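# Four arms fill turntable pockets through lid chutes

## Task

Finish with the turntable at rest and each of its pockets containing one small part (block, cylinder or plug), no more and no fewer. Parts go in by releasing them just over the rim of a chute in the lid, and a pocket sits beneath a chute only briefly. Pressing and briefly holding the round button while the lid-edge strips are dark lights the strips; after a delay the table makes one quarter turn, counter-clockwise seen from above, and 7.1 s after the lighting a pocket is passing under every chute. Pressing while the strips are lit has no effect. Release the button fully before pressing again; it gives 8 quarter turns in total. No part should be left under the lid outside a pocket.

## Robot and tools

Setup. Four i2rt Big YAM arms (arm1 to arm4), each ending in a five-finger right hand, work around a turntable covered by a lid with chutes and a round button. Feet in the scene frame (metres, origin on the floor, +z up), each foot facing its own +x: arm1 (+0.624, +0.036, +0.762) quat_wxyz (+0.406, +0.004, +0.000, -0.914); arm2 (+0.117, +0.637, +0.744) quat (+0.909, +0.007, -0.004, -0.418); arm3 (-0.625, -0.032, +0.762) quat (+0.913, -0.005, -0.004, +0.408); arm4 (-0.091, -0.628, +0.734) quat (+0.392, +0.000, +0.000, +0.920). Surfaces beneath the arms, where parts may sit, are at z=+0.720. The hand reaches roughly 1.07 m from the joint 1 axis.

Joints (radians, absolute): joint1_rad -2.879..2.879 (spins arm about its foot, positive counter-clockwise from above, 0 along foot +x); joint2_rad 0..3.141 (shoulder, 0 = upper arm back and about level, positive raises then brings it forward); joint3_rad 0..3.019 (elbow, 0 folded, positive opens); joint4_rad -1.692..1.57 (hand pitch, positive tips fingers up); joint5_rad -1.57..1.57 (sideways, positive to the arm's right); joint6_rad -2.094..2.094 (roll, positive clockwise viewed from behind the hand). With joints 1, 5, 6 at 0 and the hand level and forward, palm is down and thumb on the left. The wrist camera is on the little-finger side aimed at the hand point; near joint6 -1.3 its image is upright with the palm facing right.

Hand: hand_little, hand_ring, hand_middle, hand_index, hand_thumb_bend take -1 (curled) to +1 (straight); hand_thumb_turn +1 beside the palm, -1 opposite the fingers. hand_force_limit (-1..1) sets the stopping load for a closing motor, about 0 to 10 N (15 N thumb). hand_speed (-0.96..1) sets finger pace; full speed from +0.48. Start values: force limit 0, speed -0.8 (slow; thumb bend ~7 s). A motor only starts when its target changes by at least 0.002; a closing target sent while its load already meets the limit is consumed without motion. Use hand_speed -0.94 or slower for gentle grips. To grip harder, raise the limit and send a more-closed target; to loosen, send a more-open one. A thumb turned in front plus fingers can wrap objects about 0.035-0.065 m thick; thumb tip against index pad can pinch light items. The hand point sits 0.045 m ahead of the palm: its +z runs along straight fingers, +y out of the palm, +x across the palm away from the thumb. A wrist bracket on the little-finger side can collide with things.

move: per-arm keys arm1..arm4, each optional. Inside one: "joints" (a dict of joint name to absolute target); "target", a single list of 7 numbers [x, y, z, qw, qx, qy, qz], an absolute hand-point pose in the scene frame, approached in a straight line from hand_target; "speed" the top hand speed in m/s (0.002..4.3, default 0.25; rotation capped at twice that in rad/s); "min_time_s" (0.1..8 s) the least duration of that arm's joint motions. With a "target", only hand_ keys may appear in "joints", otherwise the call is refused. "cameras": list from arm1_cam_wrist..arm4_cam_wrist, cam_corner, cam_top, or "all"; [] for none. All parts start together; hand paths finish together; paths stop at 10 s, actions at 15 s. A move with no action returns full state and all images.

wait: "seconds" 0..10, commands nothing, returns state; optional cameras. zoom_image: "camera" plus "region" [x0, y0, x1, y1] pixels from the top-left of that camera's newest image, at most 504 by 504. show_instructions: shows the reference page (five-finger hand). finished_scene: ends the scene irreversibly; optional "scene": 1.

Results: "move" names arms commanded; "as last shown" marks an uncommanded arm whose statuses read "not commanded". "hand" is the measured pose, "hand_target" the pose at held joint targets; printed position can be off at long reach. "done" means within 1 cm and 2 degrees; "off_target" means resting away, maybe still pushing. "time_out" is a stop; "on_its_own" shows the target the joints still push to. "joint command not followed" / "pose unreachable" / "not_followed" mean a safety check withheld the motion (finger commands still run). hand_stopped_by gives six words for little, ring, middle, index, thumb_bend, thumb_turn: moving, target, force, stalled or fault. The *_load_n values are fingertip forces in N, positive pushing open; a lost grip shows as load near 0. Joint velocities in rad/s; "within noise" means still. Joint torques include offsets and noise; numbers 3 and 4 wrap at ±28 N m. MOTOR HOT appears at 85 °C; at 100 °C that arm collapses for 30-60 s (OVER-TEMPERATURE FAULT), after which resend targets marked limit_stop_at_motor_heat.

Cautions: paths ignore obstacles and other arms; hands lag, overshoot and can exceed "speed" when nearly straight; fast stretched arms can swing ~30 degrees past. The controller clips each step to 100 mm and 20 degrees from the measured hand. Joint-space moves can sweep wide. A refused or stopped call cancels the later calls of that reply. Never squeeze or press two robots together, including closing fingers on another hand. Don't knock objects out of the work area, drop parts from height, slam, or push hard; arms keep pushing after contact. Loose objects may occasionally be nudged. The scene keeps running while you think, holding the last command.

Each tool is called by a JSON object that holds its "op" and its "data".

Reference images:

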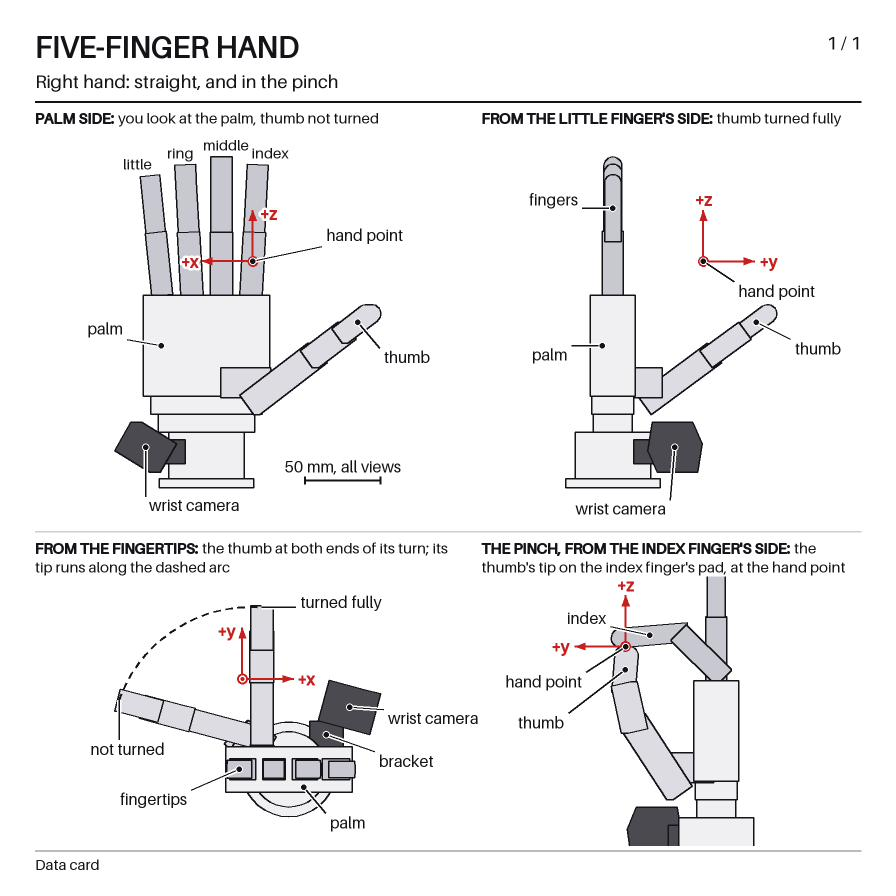

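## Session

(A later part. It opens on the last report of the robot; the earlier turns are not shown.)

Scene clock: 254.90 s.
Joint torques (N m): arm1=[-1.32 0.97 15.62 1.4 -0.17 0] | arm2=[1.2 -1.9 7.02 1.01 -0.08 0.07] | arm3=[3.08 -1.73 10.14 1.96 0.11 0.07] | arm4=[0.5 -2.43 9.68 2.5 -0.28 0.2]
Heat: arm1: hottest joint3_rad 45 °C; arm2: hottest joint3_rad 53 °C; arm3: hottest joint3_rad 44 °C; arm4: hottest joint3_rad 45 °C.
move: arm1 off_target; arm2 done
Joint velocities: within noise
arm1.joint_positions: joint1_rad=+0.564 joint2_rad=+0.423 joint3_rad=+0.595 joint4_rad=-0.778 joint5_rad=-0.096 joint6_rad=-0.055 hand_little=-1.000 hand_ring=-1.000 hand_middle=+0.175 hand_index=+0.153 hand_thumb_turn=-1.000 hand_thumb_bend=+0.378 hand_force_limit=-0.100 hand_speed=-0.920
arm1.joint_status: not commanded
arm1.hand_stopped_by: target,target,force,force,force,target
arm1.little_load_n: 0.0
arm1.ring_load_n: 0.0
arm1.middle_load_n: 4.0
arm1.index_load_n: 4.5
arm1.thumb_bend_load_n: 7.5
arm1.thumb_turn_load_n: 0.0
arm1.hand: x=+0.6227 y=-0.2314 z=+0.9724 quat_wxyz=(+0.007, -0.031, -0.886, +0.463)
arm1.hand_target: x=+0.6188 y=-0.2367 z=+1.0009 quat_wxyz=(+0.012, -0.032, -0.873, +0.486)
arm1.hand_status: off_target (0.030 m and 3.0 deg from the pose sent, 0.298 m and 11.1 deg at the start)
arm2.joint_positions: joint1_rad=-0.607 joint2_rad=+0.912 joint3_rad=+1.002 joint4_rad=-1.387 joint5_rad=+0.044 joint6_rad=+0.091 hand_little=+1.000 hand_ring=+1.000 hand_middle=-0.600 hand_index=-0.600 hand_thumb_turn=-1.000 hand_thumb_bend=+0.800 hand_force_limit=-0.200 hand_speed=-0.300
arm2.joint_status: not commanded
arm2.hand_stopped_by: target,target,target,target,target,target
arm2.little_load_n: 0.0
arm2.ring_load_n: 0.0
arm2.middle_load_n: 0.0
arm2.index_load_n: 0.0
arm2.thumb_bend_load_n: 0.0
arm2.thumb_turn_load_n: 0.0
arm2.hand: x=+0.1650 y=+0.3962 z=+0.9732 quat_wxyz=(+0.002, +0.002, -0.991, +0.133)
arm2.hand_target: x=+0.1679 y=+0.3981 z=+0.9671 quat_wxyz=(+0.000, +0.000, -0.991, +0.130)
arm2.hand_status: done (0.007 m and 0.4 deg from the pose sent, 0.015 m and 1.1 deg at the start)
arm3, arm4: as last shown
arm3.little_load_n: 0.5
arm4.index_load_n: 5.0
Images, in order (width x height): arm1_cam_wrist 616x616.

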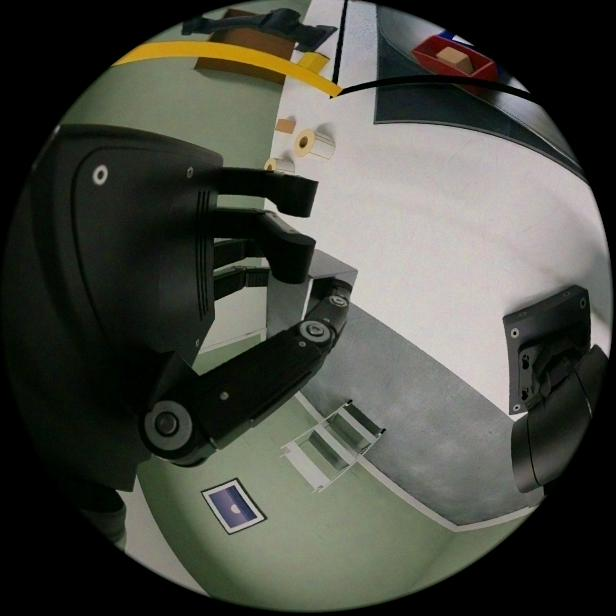

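{"op": "move", "data": {"arm1": {"joints":{"joint1_rad":-0.94},"min_time_s":1.8}}}

{"op": "move", "data": {"arm1": {"target":[0.161,0.019,0.985,0.3428,-0.6184,-0.6184,0.3428],"speed":0.2}, "cameras": ["arm1_cam_wrist"]}}

{"op": "move", "data": {"arm1": {"target":[0.161,0.019,0.958,0.3428,-0.6184,-0.6184,0.3428],"speed":0.1}}}

{"op": "move", "data": {"arm1": {"target":[0.161,0.019,0.937,0.3428,-0.6184,-0.6184,0.3428],"speed":0.08}, "cameras": ["arm1_cam_wrist","arm4_cam_wrist","cam_corner","cam_top"]}}

Scene clock: 265.70 s.
Joint torques (N m): arm1=[-0.67 1.03 15.69 1.35 -0.13 -0.01] | arm2=[0.91 -1.79 7.08 0.98 -0.08 0.07] | arm3=[2.84 -1.49 10.18 1.92 0.11 0.08] | arm4=[0.44 -2.43 9.68 2.5 -0.28 0.2]
Heat: arm1: hottest joint3_rad 48 °C; arm2: hottest joint3_rad 50 °C; arm3: hottest joint3_rad 44 °C; arm4: hottest joint3_rad 44 °C.
move: arm1 done
Joint velocities: within noise
arm1.joint_positions: joint1_rad=-0.933 joint2_rad=+0.423 joint3_rad=+0.595 joint4_rad=-0.778 joint5_rad=-0.097 joint6_rad=-0.056 hand_little=-1.000 hand_ring=-1.000 hand_middle=+0.175 hand_index=+0.153 hand_thumb_turn=-1.000 hand_thumb_bend=+0.378 hand_force_limit=-0.100 hand_speed=-0.920
arm1.joint_status: all done
arm1.hand_stopped_by: target,target,force,force,force,target
arm1.little_load_n: 0.0
arm1.ring_load_n: 0.0
arm1.middle_load_n: 4.0
arm1.index_load_n: 4.5
arm1.thumb_bend_load_n: 7.5
arm1.thumb_turn_load_n: 0.0
arm1.hand: x=+0.3566 y=+0.0156 z=+0.9712 quat_wxyz=(+0.322, -0.624, -0.631, +0.331)
arm1.hand_target: x=+0.3509 y=+0.0176 z=+0.9997 quat_wxyz=(+0.341, -0.615, -0.622, +0.345)
arm1.hand_status: not commanded
arm2, arm3, arm4: as last shown
arm3.little_load_n: 0.0
arm4.middle_load_n: 4.0
arm4.thumb_bend_load_n: 7.0
pictures: none

Scene clock: 267.23 s.
Joint torques (N m): arm1=[0.5 -5.13 16.21 2.03 0.01 0.12] | arm2=[1.2 -1.67 7.06 0.94 -0.1 0.07] | arm3=[3.02 -1.67 10.18 1.88 0.12 0.06] | arm4=[0.5 -2.37 9.68 2.5 -0.28 0.2]
Heat: arm1: hottest joint3_rad 48 °C; arm2: hottest joint3_rad 50 °C; arm3: hottest joint3_rad 44 °C; arm4: hottest joint3_rad 44 °C.
move: arm1 off_target
Joint velocities: within noise
arm1.joint_positions: joint1_rad=-0.892 joint2_rad=+1.039 joint3_rad=+0.786 joint4_rad=-0.383 joint5_rad=-0.042 joint6_rad=-0.032 hand_little=-1.000 hand_ring=-1.000 hand_middle=+0.175 hand_index=+0.153 hand_thumb_turn=-1.000 hand_thumb_bend=+0.378 hand_force_limit=-0.100 hand_speed=-0.920
arm1.joint_status: not commanded
arm1.hand_stopped_by: target,target,force,force,force,target
arm1.little_load_n: 0.0
arm1.ring_load_n: 0.0
arm1.middle_load_n: 4.0
arm1.index_load_n: 4.5
arm1.thumb_bend_load_n: 7.0
arm1.thumb_turn_load_n: 0.0
arm1.hand: x=+0.1849 y=+0.0237 z=+0.9468 quat_wxyz=(+0.319, -0.633, -0.631, +0.315)
arm1.hand_target: x=+0.1639 y=+0.0189 z=+0.9856 quat_wxyz=(+0.343, -0.618, -0.618, +0.343)
arm1.hand_status: off_target (0.045 m and 4.8 deg from the pose sent, 0.196 m and 3.1 deg at the start)
arm2, arm3, arm4: as last shown
arm2.little_load_n: 0.5
arm4.middle_load_n: 4.5
arm4.index_load_n: 4.5
arm4.thumb_bend_load_n: 6.5
Images, in order (width x height): arm1_cam_wrist 616x616.

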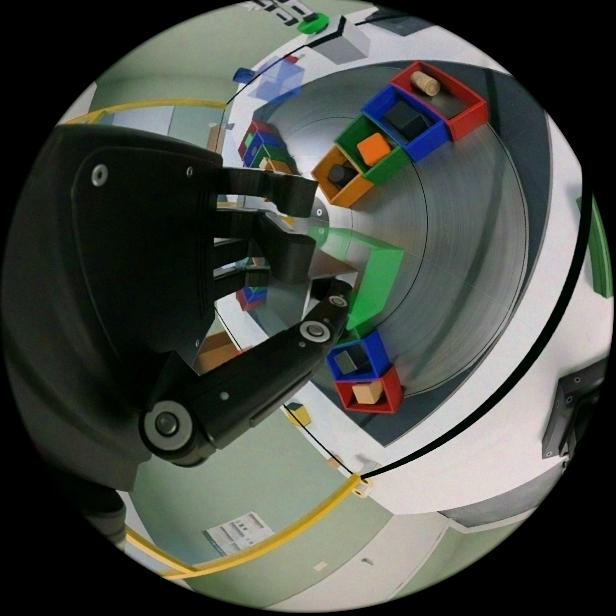

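Scene clock: 268.23 s.
Joint torques (N m): arm1=[0.26 -5.42 11.37 2.13 0.03 0.11] | arm2=[1.26 -1.85 7.09 0.9 -0.1 0.05] | arm3=[3.08 -1.55 10.17 1.95 0.11 0.06] | arm4=[0.5 -2.43 9.68 2.48 -0.28 0.2]
Heat: arm1: hottest joint3_rad 48 °C; arm2: hottest joint3_rad 49 °C; arm3: hottest joint3_rad 44 °C; arm4: hottest joint3_rad 44 °C.
move: arm1 done
Joint velocities: within noise
arm1.joint_positions: joint1_rad=-0.891 joint2_rad=+1.062 joint3_rad=+0.786 joint4_rad=-0.300 joint5_rad=-0.040 joint6_rad=-0.032 hand_little=-1.000 hand_ring=-1.000 hand_middle=+0.175 hand_index=+0.153 hand_thumb_turn=-1.000 hand_thumb_bend=+0.378 hand_force_limit=-0.100 hand_speed=-0.920
arm1.joint_status: not commanded
arm1.hand_stopped_by: target,target,force,force,force,target
arm1.little_load_n: 0.0
arm1.ring_load_n: 0.0
arm1.middle_load_n: 4.0
arm1.index_load_n: 4.5
arm1.thumb_bend_load_n: 7.0
arm1.thumb_turn_load_n: 0.0
arm1.hand: x=+0.1667 y=+0.0247 z=+0.9519 quat_wxyz=(+0.338, -0.623, -0.622, +0.332)
arm1.hand_target: x=+0.1612 y=+0.0191 z=+0.9582 quat_wxyz=(+0.343, -0.618, -0.618, +0.343)
arm1.hand_status: done (0.010 m and 1.5 deg from the pose sent, 0.027 m and 4.8 deg at the start)
arm2, arm3, arm4: as last shown
arm2.little_load_n: -0.5
arm4.middle_load_n: 4.0
arm4.thumb_turn_load_n: 0.0
pictures: none

Scene clock: 269.27 s.
Joint torques (N m): arm1=[0.26 -5.07 11.14 2.13 0.02 0.1] | arm2=[1.38 -1.9 7.1 0.88 -0.08 0.07] | arm3=[2.96 -1.49 10.22 1.92 0.12 0.07] | arm4=[0.5 -2.37 9.68 2.5 -0.28 0.2]
Heat: arm1: hottest joint3_rad 48 °C; arm2: hottest joint3_rad 49 °C; arm3: hottest joint3_rad 44 °C; arm4: hottest joint3_rad 44 °C.
move: arm1 off_target
Joint velocities: within noise
arm1.joint_positions: joint1_rad=-0.891 joint2_rad=+1.083 joint3_rad=+0.741 joint4_rad=-0.236 joint5_rad=-0.040 joint6_rad=-0.031 hand_little=-1.000 hand_ring=-1.000 hand_middle=+0.175 hand_index=+0.153 hand_thumb_turn=-1.000 hand_thumb_bend=+0.378 hand_force_limit=-0.100 hand_speed=-0.920
arm1.joint_status: not commanded
arm1.hand_stopped_by: target,target,force,force,force,target
arm1.little_load_n: 0.0
arm1.ring_load_n: 0.0
arm1.middle_load_n: 4.0
arm1.index_load_n: 4.5
arm1.thumb_bend_load_n: 8.0
arm1.thumb_turn_load_n: 0.0
arm1.hand: x=+0.1671 y=+0.0245 z=+0.9303 quat_wxyz=(+0.338, -0.623, -0.623, +0.332)
arm1.hand_target: x=+0.1613 y=+0.0189 z=+0.9370 quat_wxyz=(+0.343, -0.618, -0.619, +0.343)
arm1.hand_status: off_target (0.011 m and 1.6 deg from the pose sent, 0.017 m and 1.5 deg at the start)
arm2, arm3, arm4: as last shown
arm2.little_load_n: 0.0
arm3.middle_load_n: -0.5
arm4.little_load_n: 0.5
arm4.middle_load_n: 4.5
arm4.thumb_bend_load_n: 7.0
arm4.thumb_turn_load_n: 0.5
Images, in order (width x height): arm1_cam_wrist 616x616, arm4_cam_wrist 616x616, cam_corner 896x504, cam_top 896x504.

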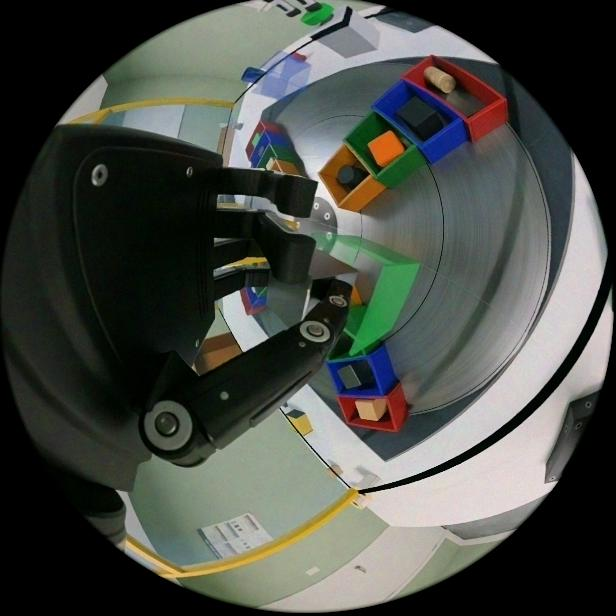

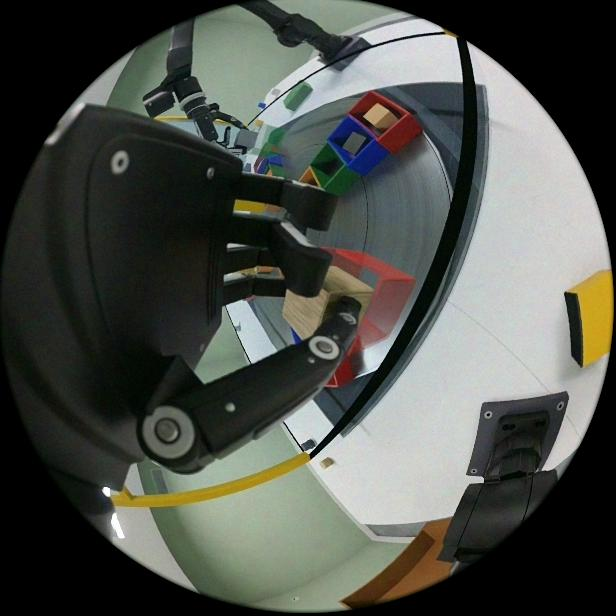

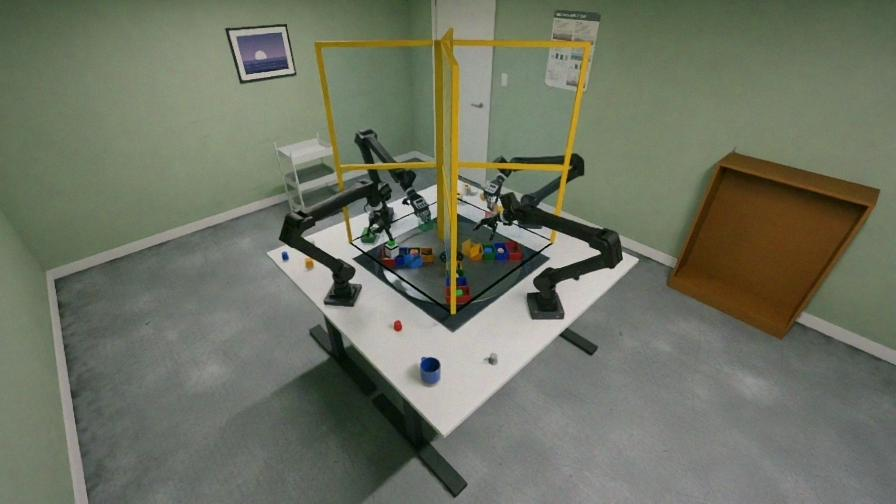

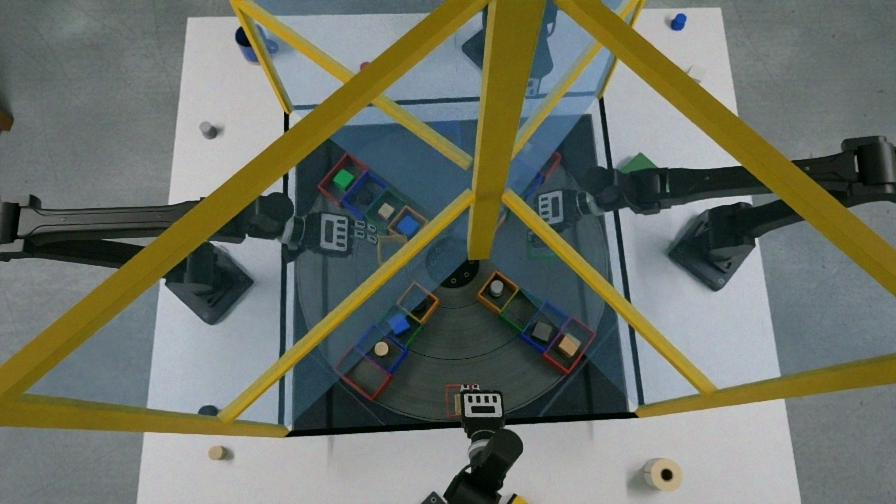

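{"op": "zoom_image", "data": {"camera": "cam_corner", "region": [400, 190, 460, 240]}}

{"op": "zoom_image", "data": {"camera": "arm1_cam_wrist", "region": [240, 200, 440, 380]}}

{"op": "zoom_image", "data": {"camera": "arm4_cam_wrist", "region": [240, 200, 440, 400]}}

{"op": "zoom_image", "data": {"camera": "cam_top", "region": [420, 370, 520, 440]}}

Scaled by 8.400 from the camera's image (finer frame: 1280x720).

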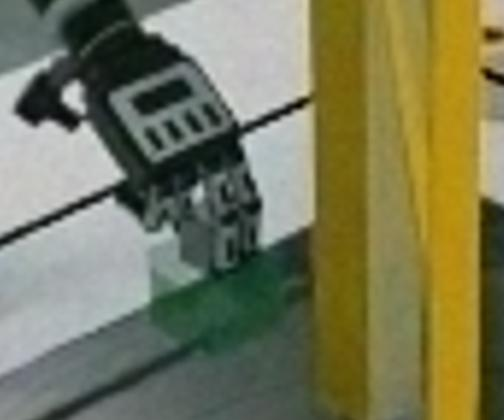

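Scaled by 2.520 from the camera's image (finer frame: 880x880).

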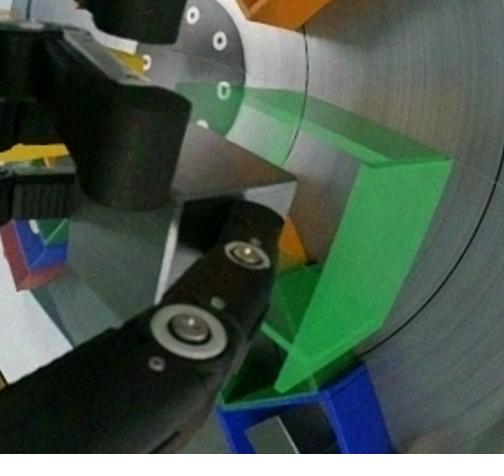

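Scaled by 2.520 from the camera's image (finer frame: 880x880).

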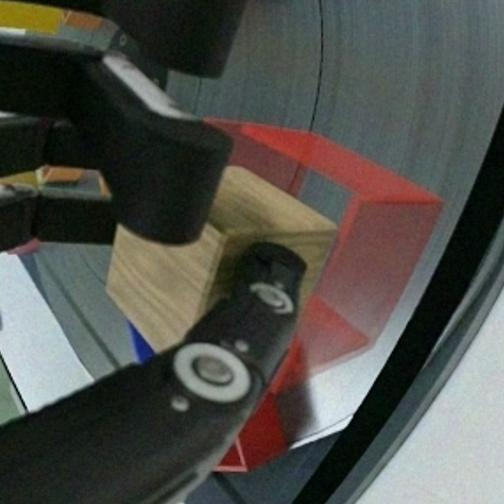

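Scaled by 5.040 from the camera's image (finer frame: 1280x720).

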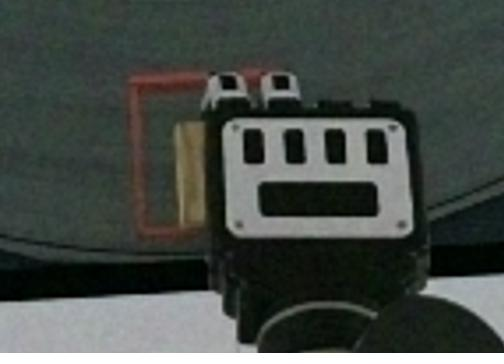

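{"op": "move", "data": {"arm4": {"target":[-0.022,-0.333,0.939,0.4848,-0.8746,0,0],"speed":0.1}, "cameras": ["arm4_cam_wrist"]}}

{"op": "move", "data": {"arm2": {"target":[0.168,0.397,0.925,0,0,0.9915,-0.1305],"speed":0.15}, "cameras": ["cam_top"]}}

Scene clock: 271.10 s.
Joint torques (N m): arm1=[0.32 -5.25 11.11 2.22 0.02 0.11] | arm2=[1.03 -1.79 7.09 0.94 -0.08 0.08] | arm3=[3.08 -1.61 10.21 1.87 0.12 0.05] | arm4=[0.38 -1.73 10.41 2.52 -0.26 0.21]
Heat: arm1: hottest joint3_rad 48 °C; arm2: hottest joint3_rad 49 °C; arm3: hottest joint3_rad 44 °C; arm4: hottest joint3_rad 44 °C.
move: arm4 done
Joint velocities: within noise
arm1, arm2, arm3: as last shown
arm1.thumb_bend_load_n: 7.5
arm3.middle_load_n: 0.0
arm4.joint_positions: joint1_rad=-1.323 joint2_rad=+0.596 joint3_rad=+0.600 joint4_rad=-0.662 joint5_rad=-0.459 joint6_rad=-0.329 hand_little=-1.000 hand_ring=-1.000 hand_middle=+0.168 hand_index=+0.145 hand_thumb_turn=-1.000 hand_thumb_bend=+0.367 hand_force_limit=-0.100 hand_speed=-0.920
arm4.joint_status: not commanded
arm4.hand_stopped_by: target,target,force,force,force,target
arm4.little_load_n: 0.0
arm4.ring_load_n: 0.0
arm4.middle_load_n: 4.5
arm4.index_load_n: 5.0
arm4.thumb_bend_load_n: 7.0
arm4.thumb_turn_load_n: 0.5
arm4.hand: x=-0.0224 y=-0.3396 z=+0.9330 quat_wxyz=(-0.476, +0.880, +0.001, -0.001)
arm4.hand_target: x=-0.0220 y=-0.3334 z=+0.9390 quat_wxyz=(-0.485, +0.875, +0.000, +0.000)
arm4.hand_status: done (0.009 m and 1.2 deg from the pose sent, 0.014 m and 1.3 deg at the start)
Images, in order (width x height): arm4_cam_wrist 616x616.

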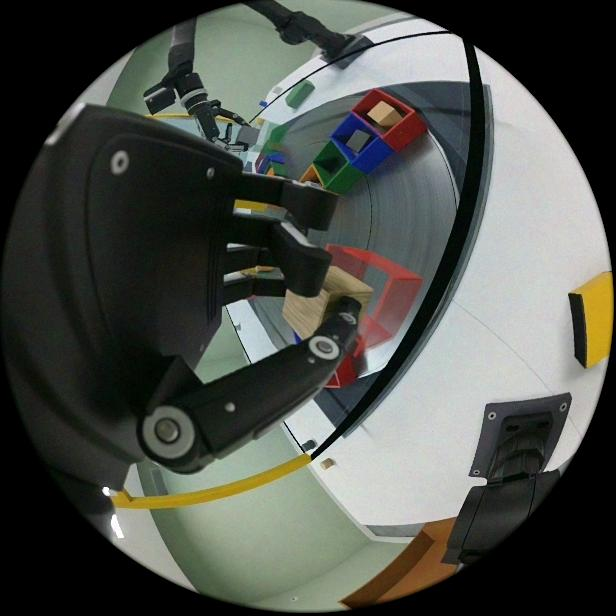

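Scene clock: 272.07 s.
Joint torques (N m): arm1=[0.21 -5.3 11.14 2.11 0.01 0.1] | arm2=[0.91 2.43 3.97 1.85 -0.1 0.02] | arm3=[3.14 -1.38 10.14 1.89 0.11 0.05] | arm4=[0.38 -1.79 10.43 2.51 -0.26 0.2]
Heat: arm1: hottest joint3_rad 48 °C; arm2: hottest joint3_rad 48 °C; arm3: hottest joint3_rad 44 °C; arm4: hottest joint3_rad 44 °C.
move: arm2 off_target
Joint velocities: within noise
arm1, arm4: as last shown
arm2.joint_positions: joint1_rad=-0.607 joint2_rad=+0.854 joint3_rad=+0.935 joint4_rad=-1.305 joint5_rad=+0.044 joint6_rad=+0.091 hand_little=+1.000 hand_ring=+1.000 hand_middle=-0.600 hand_index=-0.600 hand_thumb_turn=-1.000 hand_thumb_bend=+0.800 hand_force_limit=-0.200 hand_speed=-0.300
arm2.joint_status: not commanded
arm2.hand_stopped_by: target,target,target,target,target,target
arm2.little_load_n: 0.0
arm2.ring_load_n: -3.5
arm2.middle_load_n: 0.0
arm2.index_load_n: 0.0
arm2.thumb_bend_load_n: 0.0
arm2.thumb_turn_load_n: 0.0
arm2.hand: x=+0.1653 y=+0.3956 z=+0.9608 quat_wxyz=(-0.002, +0.001, -0.986, +0.169)
arm2.hand_target: x=+0.1673 y=+0.4001 z=+0.9273 quat_wxyz=(+0.000, +0.000, -0.991, +0.130)
arm2.hand_status: off_target (0.036 m and 4.5 deg from the pose sent, 0.048 m and 0.4 deg at the start)
arm3.joint_positions: joint1_rad=-0.798 joint2_rad=+0.790 joint3_rad=+0.722 joint4_rad=-0.485 joint5_rad=+0.041 joint6_rad=+0.026 hand_little=-1.000 hand_ring=-1.000 hand_middle=+0.600 hand_index=+0.600 hand_thumb_turn=-1.000 hand_thumb_bend=+0.800 hand_force_limit=-0.200 hand_speed=+1.000
arm3.joint_status: not commanded
arm3.hand_stopped_by: target,target,target,target,target,target
arm3.little_load_n: 0.0
arm3.ring_load_n: 0.0
arm3.middle_load_n: 0.0
arm3.index_load_n: 0.0
arm3.thumb_bend_load_n: 0.0
arm3.thumb_turn_load_n: 0.0
arm3.hand: x=-0.2467 y=+0.0102 z=+0.9955 quat_wxyz=(-0.345, +0.615, -0.616, +0.351)
arm3.hand_target: x=-0.2500 y=+0.0148 z=+0.9901 quat_wxyz=(-0.343, +0.618, -0.618, +0.343)
arm3.hand_status: not commanded
arm4.ring_load_n: 0.5
arm4.index_load_n: 4.5
arm4.hand: x=-0.0224 y=-0.3396 z=+0.9330 quat_wxyz=(-0.476, +0.880, +0.000, -0.001)
Images, in order (width x height): cam_top 896x504.

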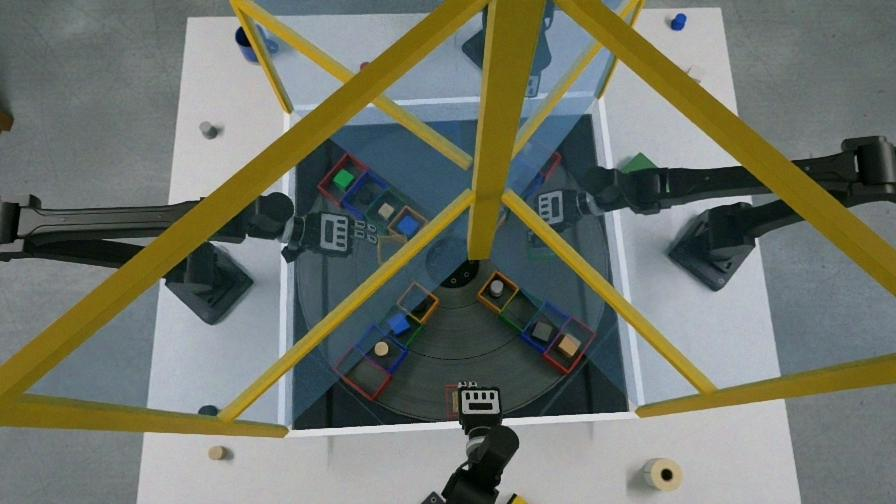

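{"op": "move", "data": {"arm2": {"target":[0.168,0.391,0.995,0,0,0.9915,-0.1305],"speed":0.3}}}

Scene clock: 273.30 s.
Joint torques (N m): arm1=[0.26 -5.3 11.12 2.04 0.02 0.11] | arm2=[0.85 -1.38 11.54 0.14 -0.11 0.05] | arm3=[3.31 -1.49 10.26 1.92 0.13 0.07] | arm4=[0.44 -1.73 10.41 2.51 -0.26 0.2]
Heat: arm1: hottest joint3_rad 49 °C; arm2: hottest joint3_rad 48 °C; arm3: hottest joint3_rad 44 °C; arm4: hottest joint3_rad 44 °C.
move: arm2 off_target
Joint velocities: within noise
arm1, arm3, arm4: as last shown
arm2.joint_positions: joint1_rad=-0.607 joint2_rad=+0.930 joint3_rad=+1.031 joint4_rad=-1.430 joint5_rad=+0.044 joint6_rad=+0.091 hand_little=+1.000 hand_ring=+1.000 hand_middle=-0.600 hand_index=-0.600 hand_thumb_turn=-1.000 hand_thumb_bend=+0.800 hand_force_limit=-0.200 hand_speed=-0.300
arm2.joint_status: not commanded
arm2.hand_stopped_by: target,target,target,target,target,target
arm2.little_load_n: 0.0
arm2.ring_load_n: 0.0
arm2.middle_load_n: 0.0
arm2.index_load_n: 0.0
arm2.thumb_bend_load_n: -0.5
arm2.thumb_turn_load_n: 0.0
arm2.hand: x=+0.1646 y=+0.3991 z=+0.9803 quat_wxyz=(+0.003, +0.002, -0.993, +0.118)
arm2.hand_target: x=+0.1679 y=+0.3913 z=+0.9948 quat_wxyz=(+0.000, +0.000, -0.991, +0.131)
arm2.hand_status: off_target (0.017 m and 1.5 deg from the pose sent, 0.035 m and 4.5 deg at the start)
arm4.ring_load_n: 0.0
arm4.index_load_n: 5.0
arm4.thumb_bend_load_n: 6.5
pictures: none

{"op": "wait", "data": {"seconds": 4.93}}

{"op": "move", "data": {"arm1": {"joints":{"hand_speed":1.0,"hand_index":0.6,"hand_middle":0.6,"hand_thumb_bend":0.8}}, "arm4": {"joints":{"hand_speed":1.0,"hand_index":0.6,"hand_middle":0.6,"hand_thumb_bend":0.8}}}}

{"op": "move", "data": {"arm4": {"target":[-0.020,-0.355,0.99,0.4848,-0.8746,0,0],"speed":0.15}, "arm1": {"target":[0.2,0.02,0.99,0.3428,-0.6184,-0.6184,0.3428],"speed":0.15}}}

{"op": "wait", "data": {"seconds": 1.5, "cameras": ["all"]}}

Scene clock: 278.50 s.
Joint torques (N m): arm1=[0.32 -5.25 11.12 2.13 0.02 0.1] | arm2=[0.91 -1.38 11.6 0.2 -0.11 0.06] | arm3=[3.14 -1.79 10.22 1.92 0.14 0.05] | arm4=[0.44 -1.73 10.43 2.52 -0.26 0.2]
Heat: arm1: hottest joint3_rad 49 °C; arm2: hottest joint3_rad 50 °C; arm3: hottest joint3_rad 44 °C; arm4: hottest joint3_rad 45 °C.
Joint velocities: within noise
arm1.joint_positions: joint1_rad=-0.891 joint2_rad=+1.083 joint3_rad=+0.741 joint4_rad=-0.236 joint5_rad=-0.040 joint6_rad=-0.031 hand_little=-1.000 hand_ring=-1.000 hand_middle=+0.175 hand_index=+0.153 hand_thumb_turn=-1.000 hand_thumb_bend=+0.378 hand_force_limit=-0.100 hand_speed=-0.920
arm1.joint_status: not commanded
arm1.hand_stopped_by: target,target,force,force,force,target
arm1.little_load_n: 0.0
arm1.ring_load_n: 0.0
arm1.middle_load_n: 4.0
arm1.index_load_n: 4.5
arm1.thumb_bend_load_n: 7.5
arm1.thumb_turn_load_n: 0.0
arm1.hand: x=+0.1671 y=+0.0245 z=+0.9303 quat_wxyz=(+0.338, -0.623, -0.623, +0.332)
arm1.hand_target: x=+0.1613 y=+0.0189 z=+0.9370 quat_wxyz=(+0.343, -0.618, -0.619, +0.343)
arm1.hand_status: not commanded
arm2.joint_positions: joint1_rad=-0.607 joint2_rad=+0.930 joint3_rad=+1.031 joint4_rad=-1.430 joint5_rad=+0.044 joint6_rad=+0.091 hand_little=+1.000 hand_ring=+1.000 hand_middle=-0.600 hand_index=-0.600 hand_thumb_turn=-1.000 hand_thumb_bend=+0.800 hand_force_limit=-0.200 hand_speed=-0.300
arm2.joint_status: not commanded
arm2.hand_stopped_by: target,target,target,target,target,target
arm2.little_load_n: 0.0
arm2.ring_load_n: 0.0
arm2.middle_load_n: 0.5
arm2.index_load_n: 0.0
arm2.thumb_bend_load_n: 0.0
arm2.thumb_turn_load_n: 0.0
arm2.hand: x=+0.1646 y=+0.3991 z=+0.9803 quat_wxyz=(+0.003, +0.002, -0.993, +0.118)
arm2.hand_target: x=+0.1679 y=+0.3913 z=+0.9948 quat_wxyz=(+0.000, +0.000, -0.991, +0.131)
arm2.hand_status: off_target (0.017 m and 1.5 deg from the pose sent, 0.035 m and 4.5 deg at the start)
arm3.joint_positions: joint1_rad=-0.798 joint2_rad=+0.790 joint3_rad=+0.722 joint4_rad=-0.485 joint5_rad=+0.041 joint6_rad=+0.026 hand_little=-1.000 hand_ring=-1.000 hand_middle=+0.600 hand_index=+0.600 hand_thumb_turn=-1.000 hand_thumb_bend=+0.800 hand_force_limit=-0.200 hand_speed=+1.000
arm3.joint_status: not commanded
arm3.hand_stopped_by: target,target,target,target,target,target
arm3.little_load_n: 0.0
arm3.ring_load_n: 0.0
arm3.middle_load_n: 0.0
arm3.index_load_n: 0.0
arm3.thumb_bend_load_n: 0.0
arm3.thumb_turn_load_n: 0.0
arm3.hand: x=-0.2467 y=+0.0102 z=+0.9955 quat_wxyz=(-0.345, +0.615, -0.616, +0.351)
arm3.hand_target: x=-0.2500 y=+0.0148 z=+0.9901 quat_wxyz=(-0.343, +0.618, -0.618, +0.343)
arm3.hand_status: not commanded
arm4.joint_positions: joint1_rad=-1.323 joint2_rad=+0.596 joint3_rad=+0.600 joint4_rad=-0.662 joint5_rad=-0.459 joint6_rad=-0.329 hand_little=-1.000 hand_ring=-1.000 hand_middle=+0.168 hand_index=+0.145 hand_thumb_turn=-1.000 hand_thumb_bend=+0.367 hand_force_limit=-0.100 hand_speed=-0.920
arm4.joint_status: not commanded
arm4.hand_stopped_by: target,target,force,force,force,target
arm4.little_load_n: 0.0
arm4.ring_load_n: 0.0
arm4.middle_load_n: 4.5
arm4.index_load_n: 4.5
arm4.thumb_bend_load_n: 6.5
arm4.thumb_turn_load_n: 0.5
arm4.hand: x=-0.0224 y=-0.3396 z=+0.9330 quat_wxyz=(-0.476, +0.880, +0.000, -0.001)
arm4.hand_target: x=-0.0220 y=-0.3334 z=+0.9390 quat_wxyz=(-0.485, +0.875, +0.000, +0.000)
arm4.hand_status: not commanded
wait: 4.93 s; at rest from the start
pictures: none

Scene clock: 279.20 s.
Joint torques (N m): arm1=[0.26 -5.36 11.22 1.84 0.02 0.07] | arm2=[1.2 -1.38 11.55 0.16 -0.12 0.06] | arm3=[3.08 -1.61 10.18 1.95 0.12 0.06] | arm4=[0.38 -1.79 10.41 2.45 -0.27 0.19]
Heat: arm1: hottest joint3_rad 49 °C; arm2: hottest joint3_rad 50 °C; arm3: hottest joint3_rad 44 °C; arm4: hottest joint3_rad 45 °C.
move: arm1 done; arm4 done
Joint velocities: within noise
arm1.joint_positions: joint1_rad=-0.891 joint2_rad=+1.083 joint3_rad=+0.741 joint4_rad=-0.228 joint5_rad=-0.040 joint6_rad=-0.028 hand_little=-1.000 hand_ring=-1.000 hand_middle=+0.600 hand_index=+0.600 hand_thumb_turn=-1.000 hand_thumb_bend=+0.800 hand_force_limit=-0.100 hand_speed=+1.000
arm1.joint_status: all done
arm1.hand_stopped_by: target,target,target,target,target,target
arm1.little_load_n: 0.0
arm1.ring_load_n: 0.0
arm1.middle_load_n: 0.0
arm1.index_load_n: 0.0
arm1.thumb_bend_load_n: 0.0
arm1.thumb_turn_load_n: 0.0
arm1.hand: x=+0.1654 y=+0.0244 z=+0.9319 quat_wxyz=(+0.340, -0.623, -0.620, +0.335)
arm1.hand_target: x=+0.1613 y=+0.0190 z=+0.9370 quat_wxyz=(+0.343, -0.618, -0.619, +0.343)
arm1.hand_status: not commanded
arm2, arm3: as last shown
arm2.middle_load_n: 0.0
arm2.index_load_n: 0.5
arm4.joint_positions: joint1_rad=-1.323 joint2_rad=+0.596 joint3_rad=+0.600 joint4_rad=-0.660 joint5_rad=-0.459 joint6_rad=-0.328 hand_little=-1.000 hand_ring=-1.000 hand_middle=+0.600 hand_index=+0.600 hand_thumb_turn=-1.000 hand_thumb_bend=+0.800 hand_force_limit=-0.100 hand_speed=+1.000
arm4.joint_status: all done
arm4.hand_stopped_by: target,target,target,target,target,target
arm4.little_load_n: 0.0
arm4.ring_load_n: 0.0
arm4.middle_load_n: 0.0
arm4.index_load_n: 0.0
arm4.thumb_bend_load_n: 0.0
arm4.thumb_turn_load_n: 0.0
arm4.hand: x=-0.0223 y=-0.3392 z=+0.9334 quat_wxyz=(-0.476, +0.879, +0.000, -0.001)
arm4.hand_target: x=-0.0220 y=-0.3333 z=+0.9391 quat_wxyz=(-0.485, +0.875, +0.000, +0.000)
arm4.hand_status: not commanded
pictures: none

Scene clock: 280.37 s.
Joint torques (N m): arm1=[-0.32 -3.49 15.16 1.17 -0.09 0.01] | arm2=[1.2 -1.55 11.63 0.16 -0.11 0.06] | arm3=[3.08 -1.73 10.22 1.94 0.11 0.07] | arm4=[-0.85 -1.85 14.71 1.21 -0.46 -0.05]
Heat: arm1: hottest joint3_rad 49 °C; arm2: hottest joint3_rad 50 °C; arm3: hottest joint3_rad 44 °C; arm4: hottest joint3_rad 45 °C.
move: arm1 off_target; arm4 off_target
Joint velocities: within noise
arm1.joint_positions: joint1_rad=-0.891 joint2_rad=+0.917 joint3_rad=+0.744 joint4_rad=-0.413 joint5_rad=-0.045 joint6_rad=-0.028 hand_little=-1.000 hand_ring=-1.000 hand_middle=+0.600 hand_index=+0.600 hand_thumb_turn=-1.000 hand_thumb_bend=+0.800 hand_force_limit=-0.100 hand_speed=+1.000
arm1.joint_status: not commanded
arm1.hand_stopped_by: target,target,target,target,target,target
arm1.little_load_n: 0.0
arm1.ring_load_n: 0.0
arm1.middle_load_n: 0.0
arm1.index_load_n: 0.0
arm1.thumb_bend_load_n: 0.0
arm1.thumb_turn_load_n: 0.0
arm1.hand: x=+0.2110 y=+0.0208 z=+0.9670 quat_wxyz=(+0.333, -0.625, -0.624, +0.332)
arm1.hand_target: x=+0.2008 y=+0.0200 z=+0.9900 quat_wxyz=(+0.343, -0.618, -0.618, +0.343)
arm1.hand_status: off_target (0.025 m and 1.9 deg from the pose sent, 0.068 m and 1.1 deg at the start)
arm2, arm3: as last shown
arm2.index_load_n: 0.0
arm4.joint_positions: joint1_rad=-1.379 joint2_rad=+0.559 joint3_rad=+0.671 joint4_rad=-0.817 joint5_rad=-0.514 joint6_rad=-0.348 hand_little=-1.000 hand_ring=-1.000 hand_middle=+0.600 hand_index=+0.600 hand_thumb_turn=-1.000 hand_thumb_bend=+0.800 hand_force_limit=-0.100 hand_speed=+1.000
arm4.joint_status: not commanded
arm4.hand_stopped_by: target,target,target,target,target,target
arm4.little_load_n: 0.0
arm4.ring_load_n: 0.0
arm4.middle_load_n: 0.0
arm4.index_load_n: 0.0
arm4.thumb_bend_load_n: 0.0
arm4.thumb_turn_load_n: 0.0
arm4.hand: x=-0.0275 y=-0.3603 z=+0.9594 quat_wxyz=(-0.466, +0.885, -0.011, -0.017)
arm4.hand_target: x=-0.0208 y=-0.3555 z=+0.9894 quat_wxyz=(-0.485, +0.875, +0.000, +0.000)
arm4.hand_status: off_target (0.032 m and 3.4 deg from the pose sent, 0.059 m and 1.1 deg at the start)
pictures: none

Scene clock: 281.87 s.
Joint torques (N m): arm1=[-0.38 -3.37 15.16 1.07 -0.07 0.04] | arm2=[1.03 -1.44 11.54 0.17 -0.12 0.04] | arm3=[3.08 -1.67 10.19 1.92 0.12 0.07] | arm4=[-0.85 -1.79 14.72 1.24 -0.45 -0.07]
Heat: arm1: hottest joint3_rad 49 °C; arm2: hottest joint3_rad 51 °C; arm3: hottest joint3_rad 44 °C; arm4: hottest joint3_rad 46 °C.
Joint velocities: within noise
arm1.joint_positions: joint1_rad=-0.891 joint2_rad=+0.917 joint3_rad=+0.744 joint4_rad=-0.413 joint5_rad=-0.045 joint6_rad=-0.028 hand_little=-1.000 hand_ring=-1.000 hand_middle=+0.600 hand_index=+0.600 hand_thumb_turn=-1.000 hand_thumb_bend=+0.800 hand_force_limit=-0.100 hand_speed=+1.000
arm1.joint_status: not commanded
arm1.hand_stopped_by: target,target,target,target,target,target
arm1.little_load_n: 0.0
arm1.ring_load_n: 0.5
arm1.middle_load_n: 0.0
arm1.index_load_n: 0.0
arm1.thumb_bend_load_n: 0.0
arm1.thumb_turn_load_n: -0.5
arm1.hand: x=+0.2110 y=+0.0208 z=+0.9670 quat_wxyz=(+0.333, -0.625, -0.624, +0.332)
arm1.hand_target: x=+0.2008 y=+0.0200 z=+0.9900 quat_wxyz=(+0.343, -0.618, -0.618, +0.343)
arm1.hand_status: off_target (0.025 m and 1.9 deg from the pose sent, 0.068 m and 1.1 deg at the start)
arm2.joint_positions: joint1_rad=-0.607 joint2_rad=+0.930 joint3_rad=+1.031 joint4_rad=-1.430 joint5_rad=+0.044 joint6_rad=+0.091 hand_little=+1.000 hand_ring=+1.000 hand_middle=-0.600 hand_index=-0.600 hand_thumb_turn=-1.000 hand_thumb_bend=+0.800 hand_force_limit=-0.200 hand_speed=-0.300
arm2.joint_status: not commanded
arm2.hand_stopped_by: target,target,target,target,target,target
arm2.little_load_n: 0.0
arm2.ring_load_n: 0.0
arm2.middle_load_n: 0.0
arm2.index_load_n: 0.0
arm2.thumb_bend_load_n: 0.0
arm2.thumb_turn_load_n: 0.0
arm2.hand: x=+0.1646 y=+0.3991 z=+0.9803 quat_wxyz=(+0.003, +0.002, -0.993, +0.118)
arm2.hand_target: x=+0.1679 y=+0.3913 z=+0.9948 quat_wxyz=(+0.000, +0.000, -0.991, +0.131)
arm2.hand_status: not commanded
arm3.joint_positions: joint1_rad=-0.798 joint2_rad=+0.790 joint3_rad=+0.722 joint4_rad=-0.485 joint5_rad=+0.041 joint6_rad=+0.026 hand_little=-1.000 hand_ring=-1.000 hand_middle=+0.600 hand_index=+0.600 hand_thumb_turn=-1.000 hand_thumb_bend=+0.800 hand_force_limit=-0.200 hand_speed=+1.000
arm3.joint_status: not commanded
arm3.hand_stopped_by: target,target,target,target,target,target
arm3.little_load_n: 0.0
arm3.ring_load_n: 0.0
arm3.middle_load_n: 0.0
arm3.index_load_n: 0.0
arm3.thumb_bend_load_n: 0.0
arm3.thumb_turn_load_n: 0.0
arm3.hand: x=-0.2467 y=+0.0102 z=+0.9955 quat_wxyz=(-0.345, +0.615, -0.616, +0.351)
arm3.hand_target: x=-0.2500 y=+0.0148 z=+0.9901 quat_wxyz=(-0.343, +0.618, -0.618, +0.343)
arm3.hand_status: not commanded
arm4.joint_positions: joint1_rad=-1.379 joint2_rad=+0.559 joint3_rad=+0.671 joint4_rad=-0.817 joint5_rad=-0.514 joint6_rad=-0.348 hand_little=-1.000 hand_ring=-1.000 hand_middle=+0.600 hand_index=+0.600 hand_thumb_turn=-1.000 hand_thumb_bend=+0.800 hand_force_limit=-0.100 hand_speed=+1.000
arm4.joint_status: not commanded
arm4.hand_stopped_by: target,target,target,target,target,target
arm4.little_load_n: 0.0
arm4.ring_load_n: 0.0
arm4.middle_load_n: 0.0
arm4.index_load_n: -0.5
arm4.thumb_bend_load_n: 0.0
arm4.thumb_turn_load_n: 0.0
arm4.hand: x=-0.0275 y=-0.3603 z=+0.9594 quat_wxyz=(-0.466, +0.885, -0.010, -0.017)
arm4.hand_target: x=-0.0208 y=-0.3555 z=+0.9894 quat_wxyz=(-0.485, +0.875, +0.000, +0.000)
arm4.hand_status: off_target (0.032 m and 3.4 deg from the pose sent, 0.059 m and 1.1 deg at the start)
wait: 1.50 s; at rest by 0.27 s
pictures: arm1_cam_wrist, arm2_cam_wrist, arm3_cam_wrist, arm4_cam_wrist, cam_corner, cam_top
Images, in order (width x height): arm1_cam_wrist 616x616, arm2_cam_wrist 616x616, arm3_cam_wrist 616x616, arm4_cam_wrist 616x616, cam_corner 896x504, cam_top 896x504.

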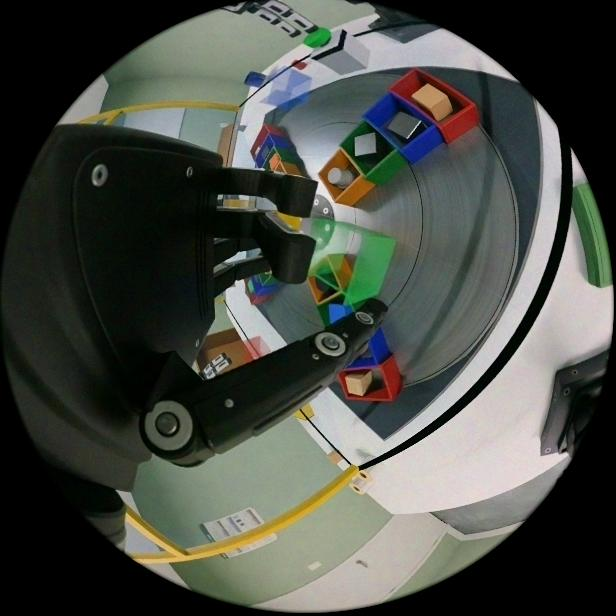

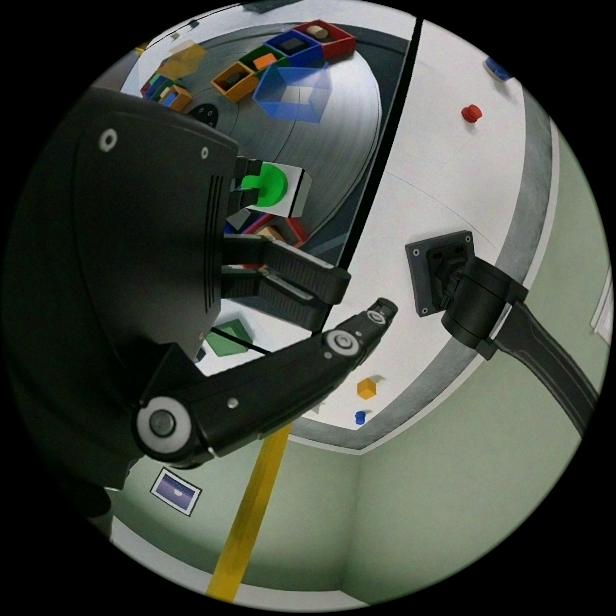

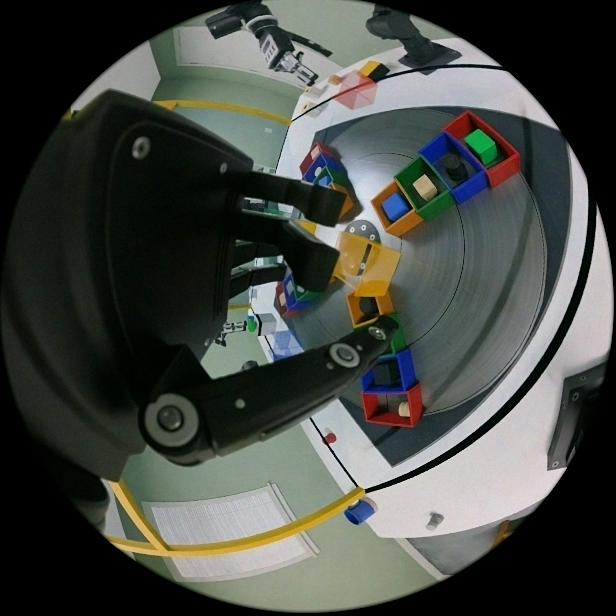

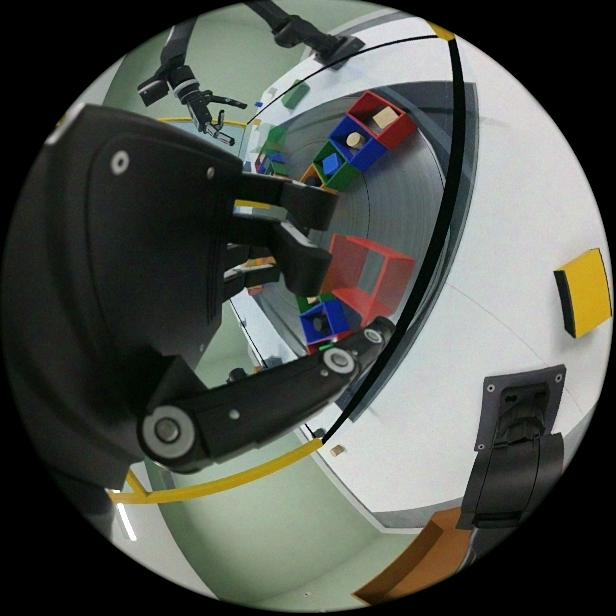

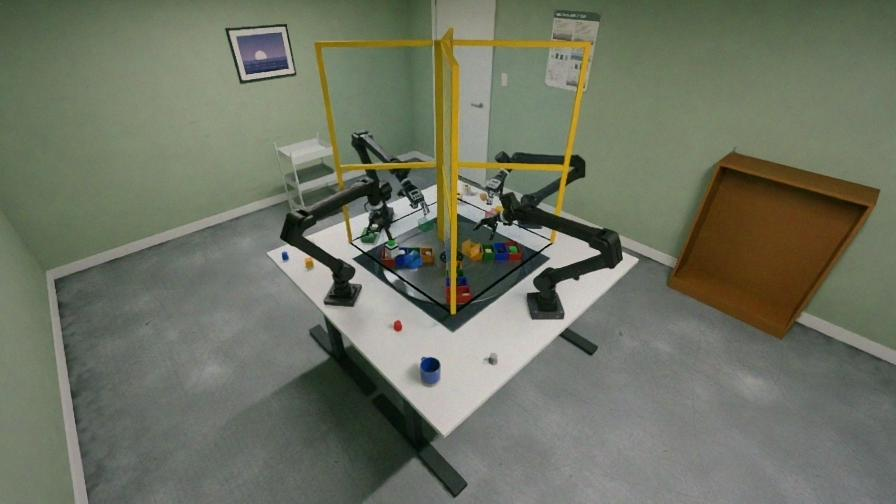

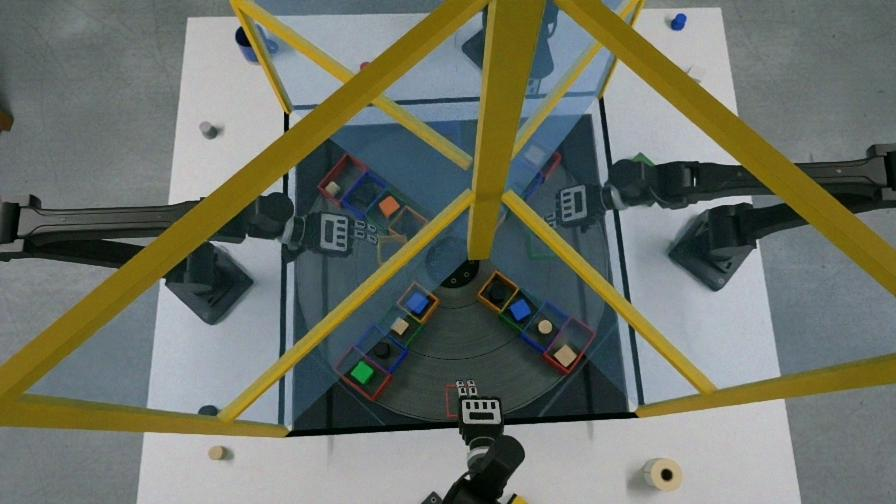

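{"op": "zoom_image", "data": {"camera": "arm1_cam_wrist", "region": [300, 50, 500, 230]}}

{"op": "zoom_image", "data": {"camera": "arm3_cam_wrist", "region": [320, 270, 450, 440]}}

{"op": "zoom_image", "data": {"camera": "arm4_cam_wrist", "region": [280, 80, 440, 240]}}

{"op": "zoom_image", "data": {"camera": "arm3_cam_wrist", "region": [360, 100, 540, 250]}}

{"op": "zoom_image", "data": {"camera": "arm2_cam_wrist", "region": [200, 10, 370, 140]}}

Scaled by 2.520 from the camera's image (finer frame: 880x880).

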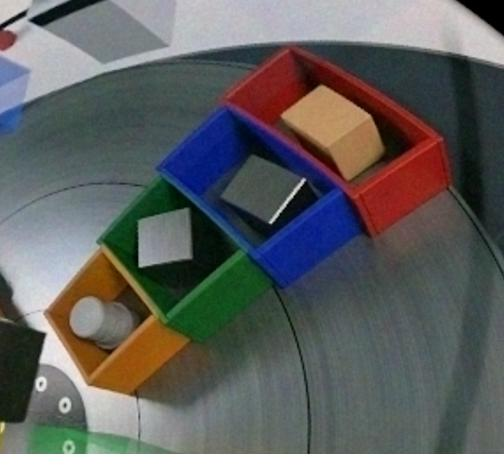

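Scaled by 2.965 from the camera's image (finer frame: 880x880).

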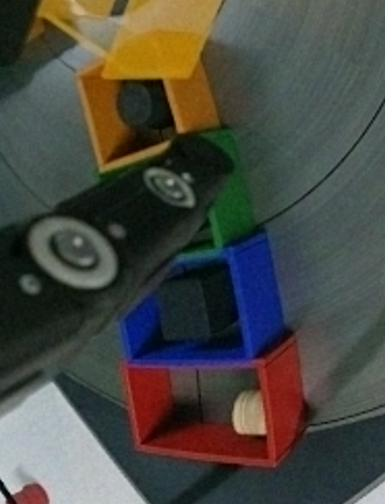

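Scaled by 3.150 from the camera's image (finer frame: 880x880).

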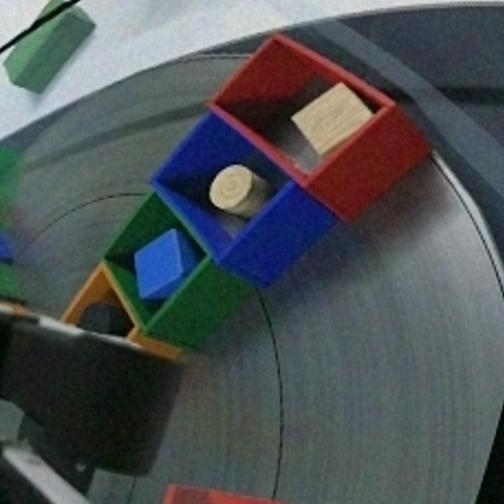

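Scaled by 2.800 from the camera's image (finer frame: 880x880).

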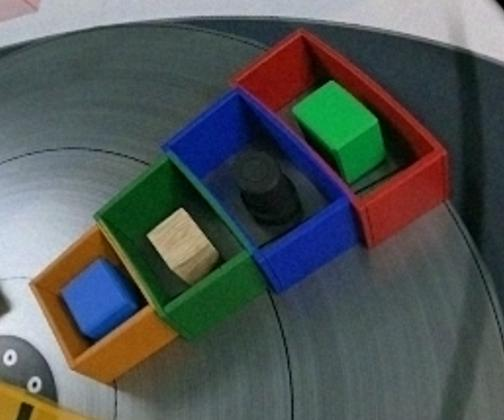

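Scaled by 2.965 from the camera's image (finer frame: 880x880).

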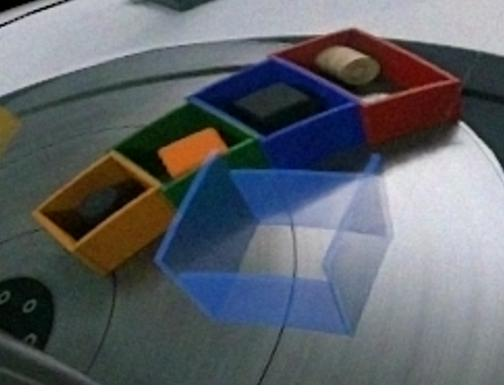

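{"op": "finished_scene", "data": {"scene": 1}}

The scene is finished: the task was done.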